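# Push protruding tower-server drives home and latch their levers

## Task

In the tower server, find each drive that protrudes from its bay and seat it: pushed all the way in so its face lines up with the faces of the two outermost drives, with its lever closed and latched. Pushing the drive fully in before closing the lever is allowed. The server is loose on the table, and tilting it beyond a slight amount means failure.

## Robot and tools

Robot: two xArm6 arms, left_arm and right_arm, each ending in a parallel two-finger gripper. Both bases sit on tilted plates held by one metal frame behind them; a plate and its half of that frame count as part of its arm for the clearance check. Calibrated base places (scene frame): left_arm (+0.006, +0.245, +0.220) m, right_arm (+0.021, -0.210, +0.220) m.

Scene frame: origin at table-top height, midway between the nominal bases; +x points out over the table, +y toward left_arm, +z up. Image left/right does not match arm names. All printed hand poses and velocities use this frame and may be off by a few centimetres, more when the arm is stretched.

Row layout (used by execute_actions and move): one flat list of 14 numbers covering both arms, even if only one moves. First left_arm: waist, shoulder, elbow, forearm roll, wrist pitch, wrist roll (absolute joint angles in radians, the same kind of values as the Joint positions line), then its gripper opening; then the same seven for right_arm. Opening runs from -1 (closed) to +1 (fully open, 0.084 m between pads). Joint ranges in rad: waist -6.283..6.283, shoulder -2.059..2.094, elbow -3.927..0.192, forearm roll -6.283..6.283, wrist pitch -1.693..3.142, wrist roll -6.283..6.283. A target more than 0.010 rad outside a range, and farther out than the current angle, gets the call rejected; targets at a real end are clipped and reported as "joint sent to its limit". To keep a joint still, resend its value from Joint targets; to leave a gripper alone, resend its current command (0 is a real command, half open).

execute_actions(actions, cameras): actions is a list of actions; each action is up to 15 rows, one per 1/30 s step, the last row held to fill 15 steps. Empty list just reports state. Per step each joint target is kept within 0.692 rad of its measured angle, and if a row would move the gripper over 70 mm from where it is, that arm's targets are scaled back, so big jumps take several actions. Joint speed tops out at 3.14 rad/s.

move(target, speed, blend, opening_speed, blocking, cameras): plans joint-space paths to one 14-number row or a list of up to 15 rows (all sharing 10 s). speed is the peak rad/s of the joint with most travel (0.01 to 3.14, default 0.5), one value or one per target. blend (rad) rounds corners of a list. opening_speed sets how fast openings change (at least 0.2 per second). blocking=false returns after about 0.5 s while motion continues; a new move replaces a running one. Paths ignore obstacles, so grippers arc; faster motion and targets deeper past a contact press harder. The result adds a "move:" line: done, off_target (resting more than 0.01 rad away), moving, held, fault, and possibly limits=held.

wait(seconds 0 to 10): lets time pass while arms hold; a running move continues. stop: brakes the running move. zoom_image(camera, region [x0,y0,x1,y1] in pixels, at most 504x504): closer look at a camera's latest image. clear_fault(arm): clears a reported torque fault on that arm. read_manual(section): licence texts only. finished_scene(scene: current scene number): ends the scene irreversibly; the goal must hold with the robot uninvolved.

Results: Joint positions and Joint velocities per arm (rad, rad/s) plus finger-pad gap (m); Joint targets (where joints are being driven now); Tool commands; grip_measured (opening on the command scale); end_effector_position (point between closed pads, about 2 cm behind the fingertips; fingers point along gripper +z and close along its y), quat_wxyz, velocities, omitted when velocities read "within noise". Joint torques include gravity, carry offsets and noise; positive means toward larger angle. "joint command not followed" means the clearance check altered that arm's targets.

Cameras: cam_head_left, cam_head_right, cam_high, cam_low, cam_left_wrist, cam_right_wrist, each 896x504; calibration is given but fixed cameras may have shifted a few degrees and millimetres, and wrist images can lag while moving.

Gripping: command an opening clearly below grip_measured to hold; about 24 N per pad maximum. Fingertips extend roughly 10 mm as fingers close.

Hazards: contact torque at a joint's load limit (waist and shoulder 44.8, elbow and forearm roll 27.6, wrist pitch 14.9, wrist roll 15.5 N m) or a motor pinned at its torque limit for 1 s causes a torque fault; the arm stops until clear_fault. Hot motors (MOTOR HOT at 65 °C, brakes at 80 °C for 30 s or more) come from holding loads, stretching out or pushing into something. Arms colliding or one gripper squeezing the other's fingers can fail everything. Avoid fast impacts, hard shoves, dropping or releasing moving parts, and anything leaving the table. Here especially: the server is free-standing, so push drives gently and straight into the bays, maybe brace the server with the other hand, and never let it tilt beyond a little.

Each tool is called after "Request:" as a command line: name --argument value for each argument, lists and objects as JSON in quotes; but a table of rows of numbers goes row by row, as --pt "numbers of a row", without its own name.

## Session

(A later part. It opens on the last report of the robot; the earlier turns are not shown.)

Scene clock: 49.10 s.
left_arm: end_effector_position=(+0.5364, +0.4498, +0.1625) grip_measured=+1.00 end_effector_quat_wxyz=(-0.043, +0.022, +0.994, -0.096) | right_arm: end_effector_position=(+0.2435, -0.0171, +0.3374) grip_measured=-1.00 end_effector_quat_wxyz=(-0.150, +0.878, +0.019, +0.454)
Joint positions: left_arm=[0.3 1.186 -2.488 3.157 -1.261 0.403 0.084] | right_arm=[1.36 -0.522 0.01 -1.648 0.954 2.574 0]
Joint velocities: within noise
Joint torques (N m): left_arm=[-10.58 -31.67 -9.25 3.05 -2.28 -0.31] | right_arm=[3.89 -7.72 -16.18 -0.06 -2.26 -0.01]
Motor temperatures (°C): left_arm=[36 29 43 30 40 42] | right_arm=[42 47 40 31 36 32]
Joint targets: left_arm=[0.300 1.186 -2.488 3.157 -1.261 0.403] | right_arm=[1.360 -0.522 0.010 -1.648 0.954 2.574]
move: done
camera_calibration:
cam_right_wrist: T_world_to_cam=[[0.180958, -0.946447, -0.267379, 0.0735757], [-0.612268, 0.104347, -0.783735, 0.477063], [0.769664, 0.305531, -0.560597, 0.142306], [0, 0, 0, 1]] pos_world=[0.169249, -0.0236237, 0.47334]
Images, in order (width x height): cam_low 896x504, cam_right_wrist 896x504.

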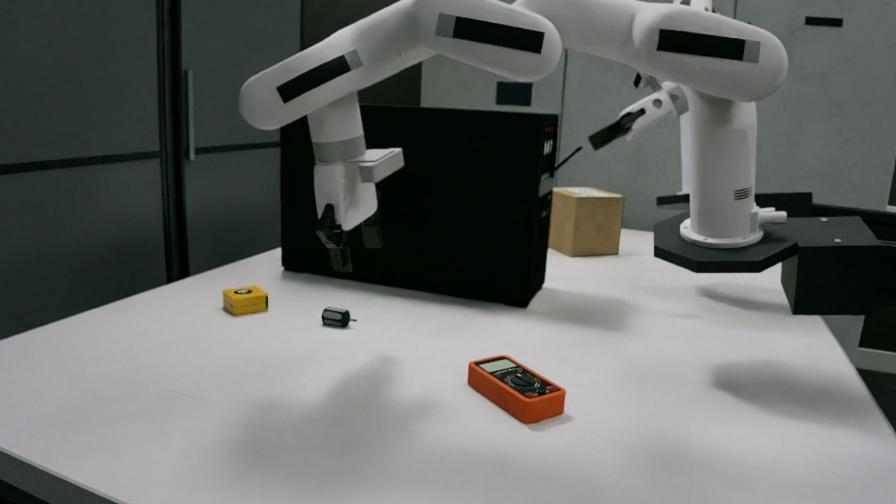

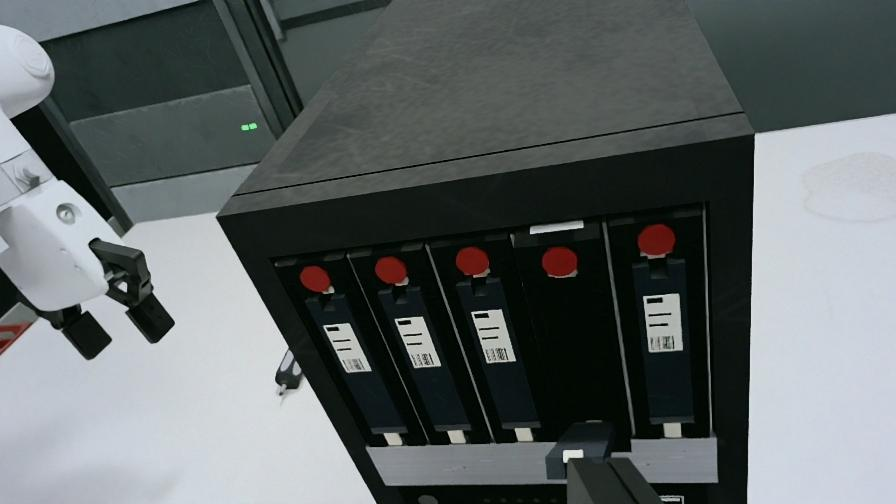

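Request:
move --target '[0.3,1.186,-2.488,3.157,-1.261,0.403,1,1.337,-0.178,-0.13,-1.648,0.954,2.574,-1]' --speed 0.25 --cameras '["cam_right_wrist","cam_low"]'

Request:
zoom_image --camera "cam_low" --region '[530, 70, 690, 210]'

Scene clock: 53.57 s.
left_arm: end_effector_position=(+0.5364, +0.4498, +0.1625) grip_measured=+1.00 end_effector_quat_wxyz=(-0.043, +0.022, +0.994, -0.096) | right_arm: end_effector_position=(+0.2426, -0.0101, +0.2923) grip_measured=-1.00 end_effector_quat_wxyz=(-0.065, +0.898, +0.067, +0.430)
Joint positions: left_arm=[0.3 1.186 -2.488 3.157 -1.261 0.403 0.084] | right_arm=[1.337 -0.178 -0.13 -1.648 0.954 2.574 0]
Joint velocities: within noise
Joint torques (N m): left_arm=[-11.72 -30.99 -9.31 2.71 -2.67 -0.44] | right_arm=[-1.92 -3.81 -19.23 0.15 -2.01 0.34]
Motor temperatures (°C): left_arm=[36 29 43 30 40 42] | right_arm=[42 47 40 31 36 32]
Joint targets: left_arm=[0.300 1.186 -2.488 3.157 -1.261 0.403] | right_arm=[1.337 -0.178 -0.130 -1.648 0.954 2.574]
move: done
camera_calibration:
cam_right_wrist: T_world_to_cam=[[0.187154, -0.978909, -0.081915, 0.0122109], [-0.645834, -0.0597828, -0.761134, 0.440284], [0.740184, 0.195353, -0.643401, 0.145783], [0, 0, 0, 1]] pos_world=[0.174159, 0.00979567, 0.429912]
Images, in order (width x height): cam_low 896x504, cam_right_wrist 896x504.

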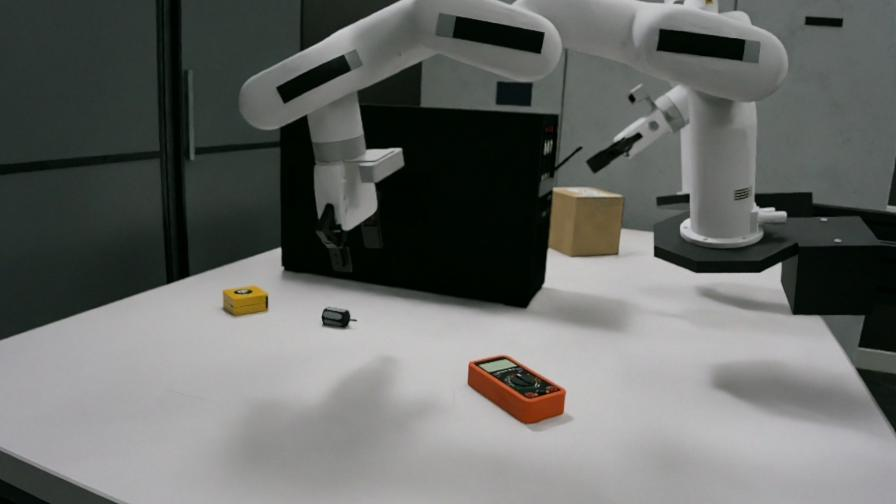

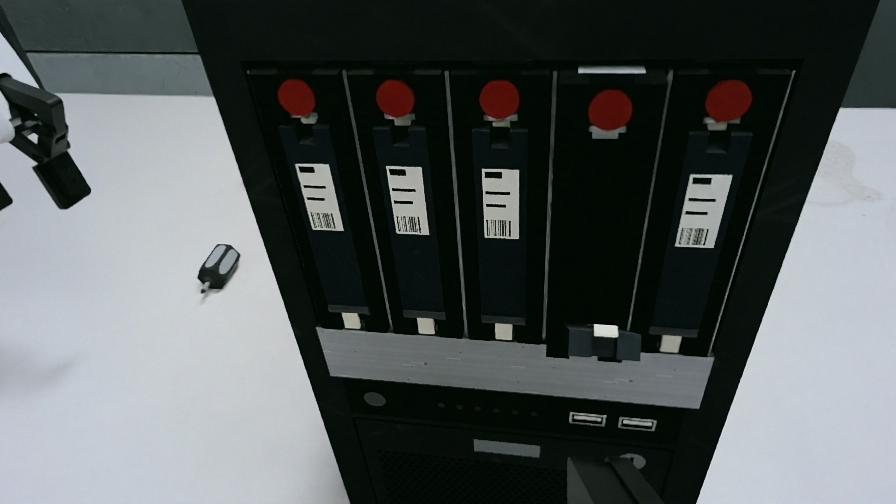

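Scaled by 3.150 from the camera's 896x504 image, which has a finer 1280x720 frame.

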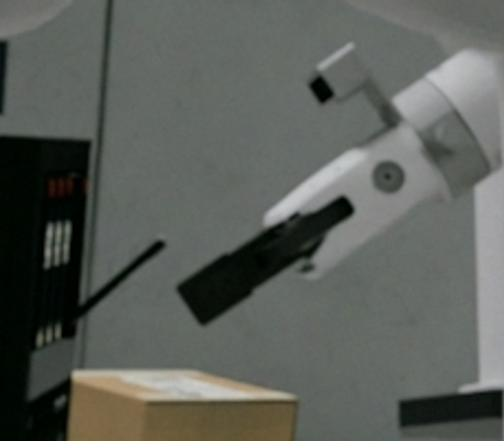

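Request:
move --target '[0.3,1.186,-2.488,3.157,-1.261,0.403,1,1.275,-0.255,-0.1445,-1.648,0.954,2.574,-1]' --speed 0.1 --cameras '["cam_right_wrist","cam_low"]'

Request:
zoom_image --camera "cam_low" --region '[530, 70, 690, 210]'

Scene clock: 55.83 s.
left_arm: end_effector_position=(+0.5364, +0.4498, +0.1625) grip_measured=+1.00 end_effector_quat_wxyz=(-0.043, +0.022, +0.994, -0.096) | right_arm: end_effector_position=(+0.2648, -0.0074, +0.3149) grip_measured=-1.00 end_effector_quat_wxyz=(-0.083, +0.895, +0.016, +0.438)
Joint positions: left_arm=[0.3 1.186 -2.488 3.157 -1.261 0.403 0.084] | right_arm=[1.275 -0.255 -0.144 -1.648 0.954 2.574 0]
Joint velocities: within noise
Joint torques (N m): left_arm=[-12.01 -31.22 -9.19 2.91 -2.75 -0.32] | right_arm=[-2.11 -11.11 -20.81 0.02 -1.76 0.42]
Motor temperatures (°C): left_arm=[36 29 43 30 40 42] | right_arm=[42 47 39 31 36 32]
Joint targets: left_arm=[0.300 1.186 -2.488 3.157 -1.261 0.403] | right_arm=[1.275 -0.255 -0.144 -1.648 0.954 2.574]
move: done
camera_calibration:
cam_right_wrist: T_world_to_cam=[[0.112657, -0.980993, -0.157992, 0.0561551], [-0.640022, 0.0499836, -0.766729, 0.473022], [0.760052, 0.187496, -0.622226, 0.131383], [0, 0, 0, 1]] pos_world=[0.196561, 0.00681068, 0.453302]
Images, in order (width x height): cam_low 896x504, cam_right_wrist 896x504.

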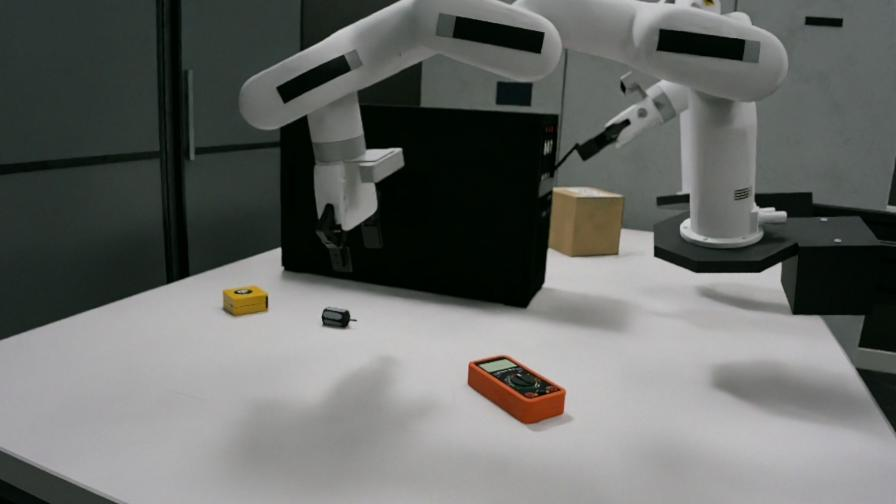

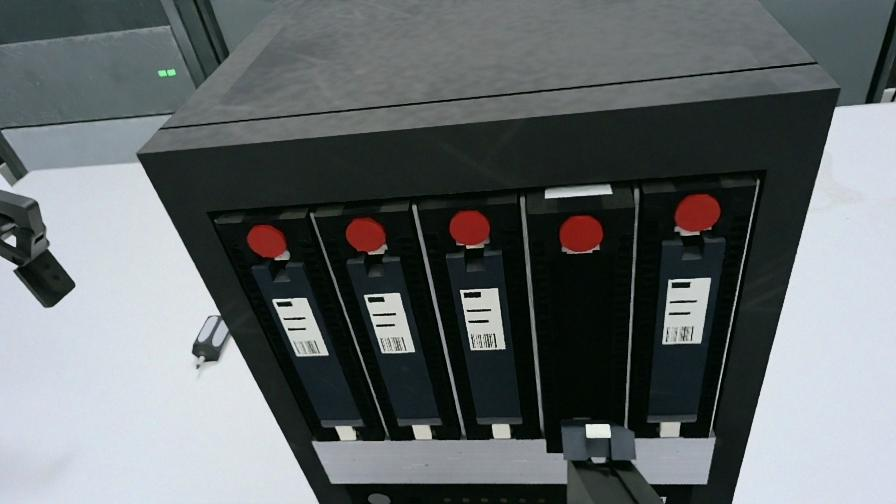

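Scaled by 3.150 from the camera's 896x504 image, which has a finer 1280x720 frame.

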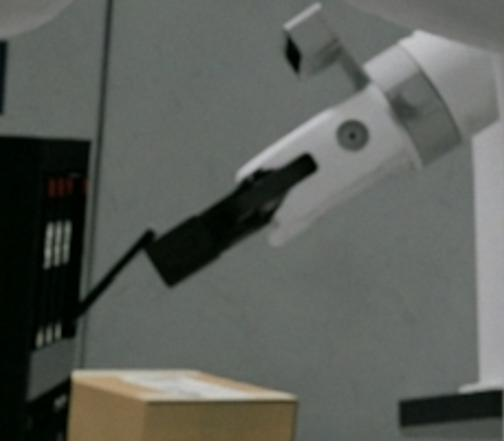

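Request:
move --target '[0.3,1.186,-2.488,3.157,-1.261,0.403,1,1.193,-0.22,-0.2065,-1.648,0.954,2.574,-1]' --speed 0.08 --cameras '["cam_right_wrist","cam_low"]'

Request:
zoom_image --camera "cam_low" --region '[530, 70, 690, 210]'

Scene clock: 58.00 s.
left_arm: end_effector_position=(+0.5364, +0.4498, +0.1625) grip_measured=+1.00 end_effector_quat_wxyz=(-0.043, +0.022, +0.994, -0.096) | right_arm: end_effector_position=(+0.2912, -0.0073, +0.3202) grip_measured=-1.00 end_effector_quat_wxyz=(-0.071, +0.896, -0.025, +0.437)
Joint positions: left_arm=[0.3 1.186 -2.488 3.157 -1.261 0.403 0.084] | right_arm=[1.193 -0.22 -0.206 -1.648 0.954 2.574 0]
Joint velocities: within noise
Joint torques (N m): left_arm=[-11.66 -31.72 -9.15 2.71 -3 -0.22] | right_arm=[-2.37 -4.22 -21.2 -0.18 -1.58 0.61]
Motor temperatures (°C): left_arm=[36 29 43 30 40 42] | right_arm=[42 47 39 31 36 32]
Joint targets: left_arm=[0.300 1.186 -2.488 3.157 -1.261 0.403] | right_arm=[1.193 -0.220 -0.207 -1.648 0.954 2.574]
move: done
camera_calibration:
cam_right_wrist: T_world_to_cam=[[0.0279895, -0.984645, -0.172308, 0.0834127], [-0.639886, 0.11478, -0.75985, 0.492188], [0.76796, 0.131525, -0.626848, 0.113354], [0, 0, 0, 1]] pos_world=[0.225558, 0.0107296, 0.459417]
Images, in order (width x height): cam_low 896x504, cam_right_wrist 896x504.

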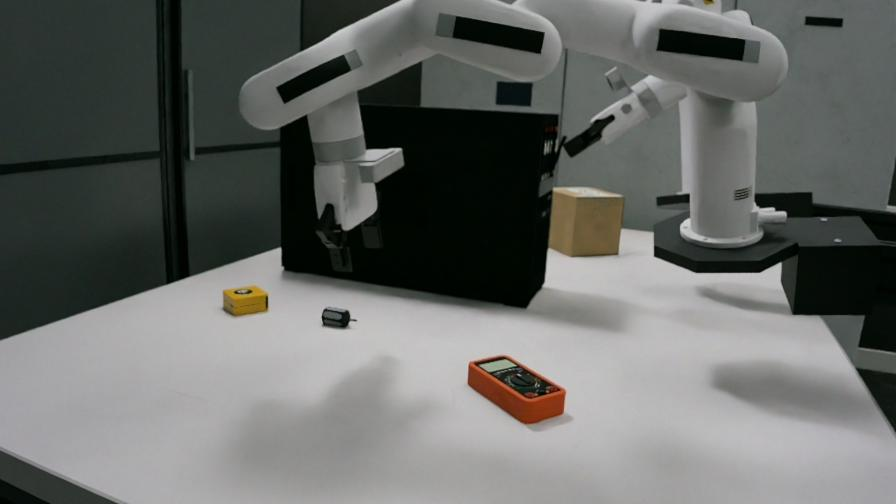

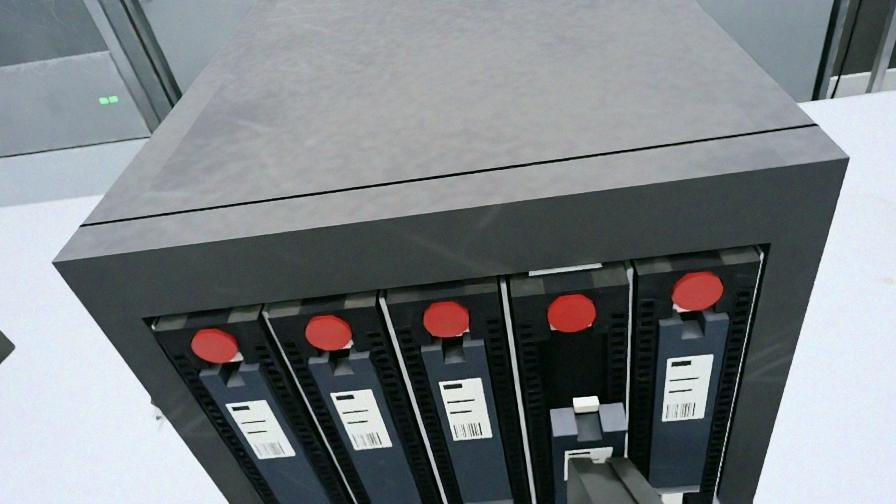

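Scaled by 3.150 from the camera's 896x504 image, which has a finer 1280x720 frame.

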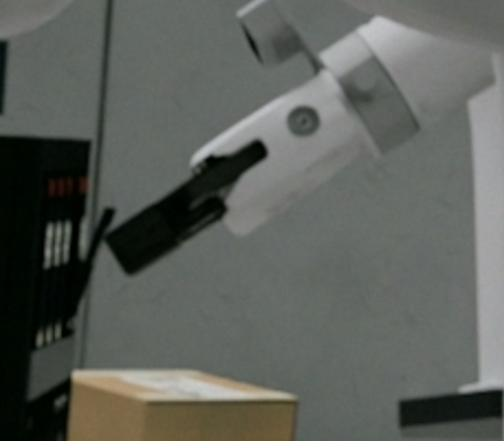

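Request:
move --target '[0.3,1.186,-2.488,3.157,-1.261,0.403,1,1.15,-0.21,-0.247,-1.648,0.954,2.574,-1]' --speed 0.06 --cameras '["cam_right_wrist","cam_low"]'

Request:
zoom_image --camera "cam_low" --region '[530, 70, 690, 210]'

Scene clock: 59.80 s.
left_arm: end_effector_position=(+0.5364, +0.4498, +0.1625) grip_measured=+1.00 end_effector_quat_wxyz=(-0.043, +0.022, +0.994, -0.096) | right_arm: end_effector_position=(+0.3085, -0.0049, +0.3282) grip_measured=-1.00 end_effector_quat_wxyz=(-0.070, +0.894, -0.052, +0.440)
Joint positions: left_arm=[0.3 1.186 -2.488 3.157 -1.261 0.403 0.084] | right_arm=[1.15 -0.21 -0.247 -1.648 0.954 2.574 0]
Joint velocities: within noise
Joint torques (N m): left_arm=[-11.95 -31.42 -9.12 2.8 -3.03 -0.24] | right_arm=[-2.1 -5.77 -23.99 -0.09 -0.53 0.69]
Motor temperatures (°C): left_arm=[36 29 43 30 40 42] | right_arm=[42 47 40 31 36 32]
Joint targets: left_arm=[0.300 1.186 -2.488 3.157 -1.261 0.403] | right_arm=[1.150 -0.210 -0.247 -1.648 0.954 2.574]
move: done
camera_calibration:
cam_right_wrist: T_world_to_cam=[[-0.0188558, -0.980865, -0.193775, 0.108235], [-0.63187, 0.16189, -0.757979, 0.506211], [0.774845, 0.108149, -0.622832, 0.101263], [0, 0, 0, 1]] pos_world=[0.243438, 0.0132619, 0.46774]
Images, in order (width x height): cam_low 896x504, cam_right_wrist 896x504.

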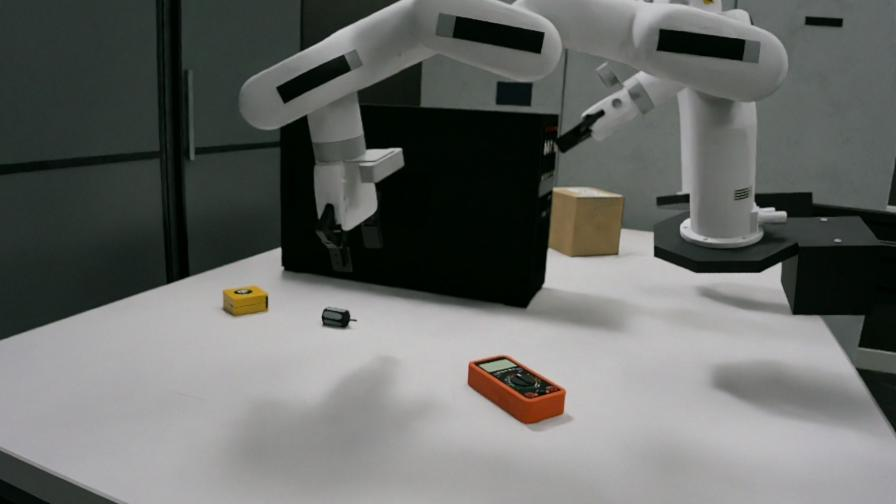

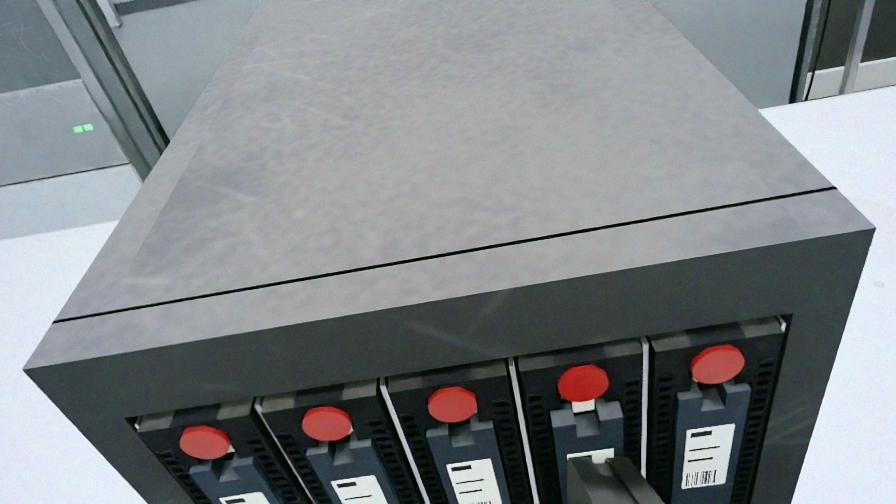

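Scaled by 3.150 from the camera's 896x504 image, which has a finer 1280x720 frame.

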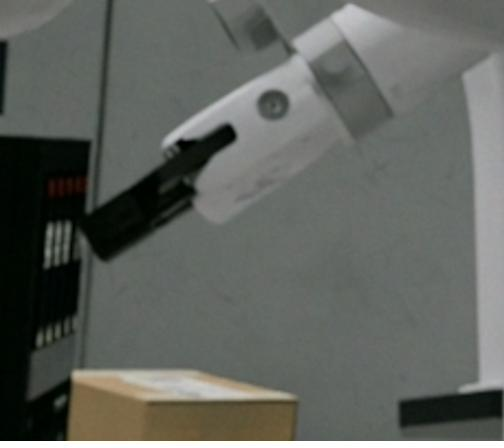

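Request:
move --target '[0.3,1.186,-2.488,3.157,-1.261,0.403,1,1.130,-0.183,-0.272,-1.648,0.954,2.574,-1]' --speed 0.04 --cameras '["cam_right_wrist"]'

Request:
zoom_image --camera "cam_right_wrist" --region '[400, 304, 800, 504]'

Scene clock: 61.60 s.
left_arm: end_effector_position=(+0.5364, +0.4498, +0.1625) grip_measured=+1.00 end_effector_quat_wxyz=(-0.043, +0.022, +0.994, -0.096) | right_arm: end_effector_position=(+0.3156, -0.0038, +0.3268) grip_measured=-1.00 end_effector_quat_wxyz=(-0.064, +0.895, -0.059, +0.438)
Joint positions: left_arm=[0.3 1.186 -2.488 3.157 -1.261 0.403 0.084] | right_arm=[1.13 -0.183 -0.272 -1.648 0.954 2.574 0]
Joint velocities: within noise
Joint torques (N m): left_arm=[-12.05 -30.83 -9.29 2.9 -2.93 -0.21] | right_arm=[-13.98 -1.81 -26.96 -1.46 10.95 0.79]
Motor temperatures (°C): left_arm=[36 29 43 30 40 42] | right_arm=[42 47 40 31 36 32]
Joint targets: left_arm=[0.300 1.186 -2.488 3.157 -1.261 0.403] | right_arm=[1.130 -0.183 -0.272 -1.648 0.954 2.574]
move: done
camera_calibration:
cam_right_wrist: T_world_to_cam=[[-0.0381669, -0.981164, -0.189366, 0.113802], [-0.632658, 0.170413, -0.755449, 0.508982], [0.77349, 0.0909711, -0.627246, 0.0965676], [0, 0, 0, 1]] pos_world=[0.251661, 0.0161366, 0.466631]
Images, in order (width x height): cam_right_wrist 896x504.

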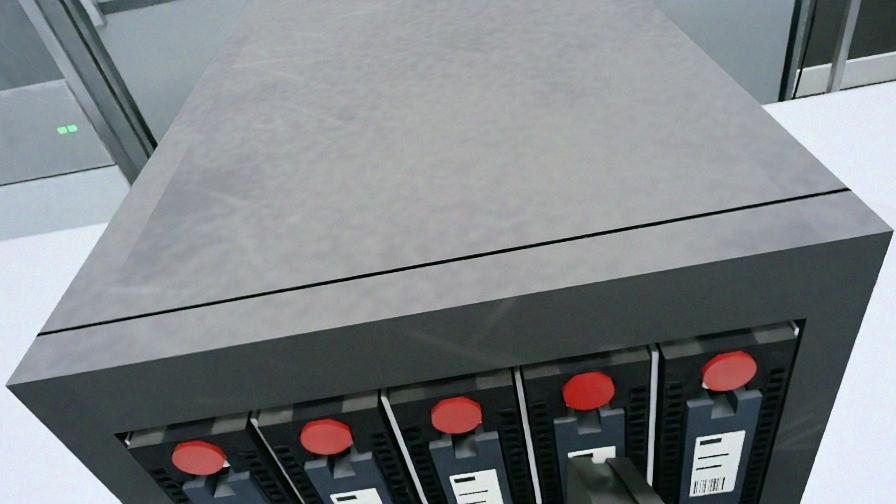

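Scaled by 1.260 from the camera's 896x504 image, which has a finer 1280x720 frame.

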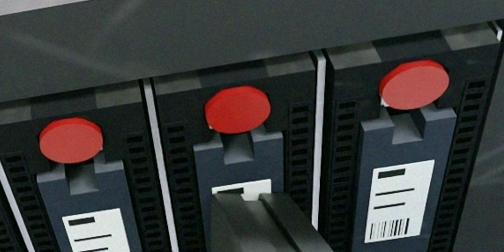

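Request:
move --target '[0.3,1.186,-2.488,3.157,-1.261,0.403,1,1.35,-0.47,-0.01,-1.648,0.954,2.574,-1]' --speed 0.3 --cameras '["cam_right_wrist","cam_low"]'

Request:
zoom_image --camera "cam_right_wrist" --region '[250, 150, 750, 504]'

Request:
zoom_image --camera "cam_low" --region '[530, 70, 690, 210]'

Scene clock: 63.87 s.
left_arm: end_effector_position=(+0.5364, +0.4498, +0.1625) grip_measured=+1.00 end_effector_quat_wxyz=(-0.043, +0.022, +0.994, -0.096) | right_arm: end_effector_position=(+0.2448, -0.0176, +0.3306) grip_measured=-1.00 end_effector_quat_wxyz=(-0.135, +0.882, +0.024, +0.451)
Joint positions: left_arm=[0.3 1.186 -2.488 3.157 -1.261 0.403 0.084] | right_arm=[1.35 -0.47 -0.01 -1.648 0.954 2.574 0]
Joint velocities: within noise
Joint torques (N m): left_arm=[-11.66 -31.4 -8.93 2.86 -3.07 -0.09] | right_arm=[4.17 -7.79 -15.69 0.4 -2 1.08]
Motor temperatures (°C): left_arm=[36 29 43 30 40 42] | right_arm=[42 47 40 31 36 32]
Joint targets: left_arm=[0.300 1.186 -2.488 3.157 -1.261 0.403] | right_arm=[1.350 -0.470 -0.010 -1.648 0.954 2.574]
move: done
camera_calibration:
cam_right_wrist: T_world_to_cam=[[0.175277, -0.95531, -0.238036, 0.0625757], [-0.618075, 0.081423, -0.781891, 0.472946], [0.76633, 0.284172, -0.576181, 0.143231], [0, 0, 0, 1]] pos_world=[0.171586, -0.0194317, 0.467215]
Images, in order (width x height): cam_low 896x504, cam_right_wrist 896x504.

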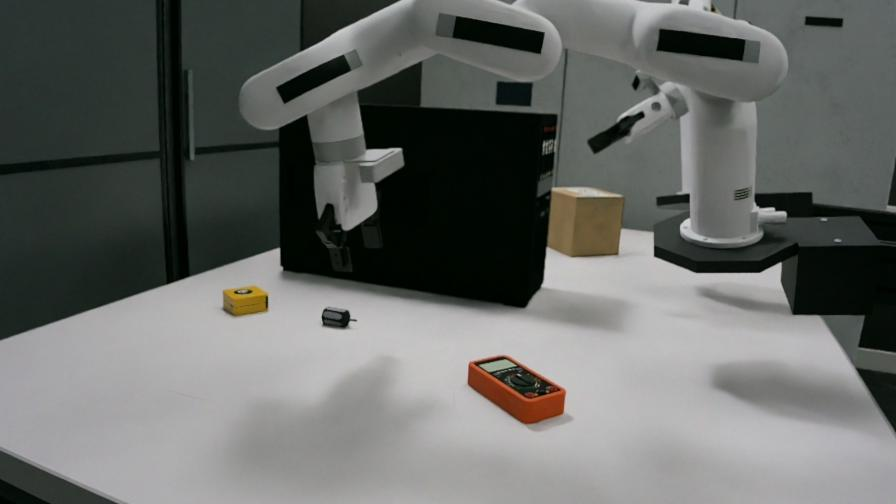

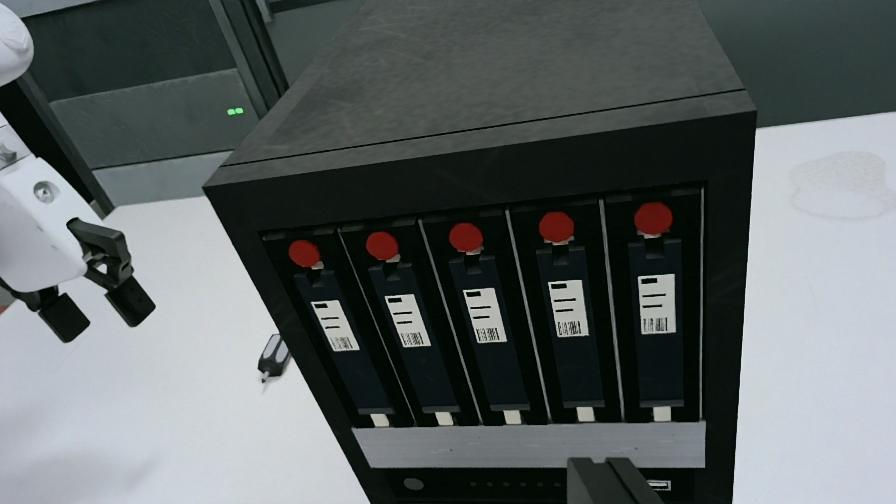

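Scaled by 1.008 from the camera's 896x504 image, which has a finer 1280x720 frame.

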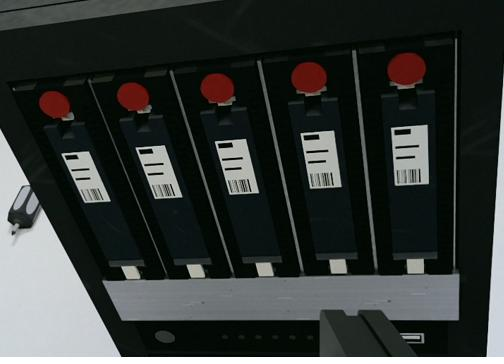

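Scaled by 3.150 from the camera's 896x504 image, which has a finer 1280x720 frame.

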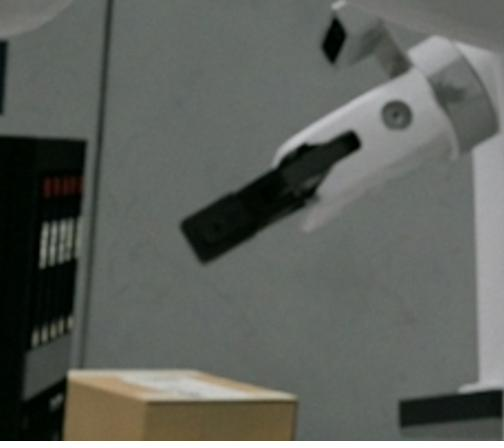

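Fully flush with no spring-back.

Request:
finished_scene --scene 2

The scene is finished: the task was done.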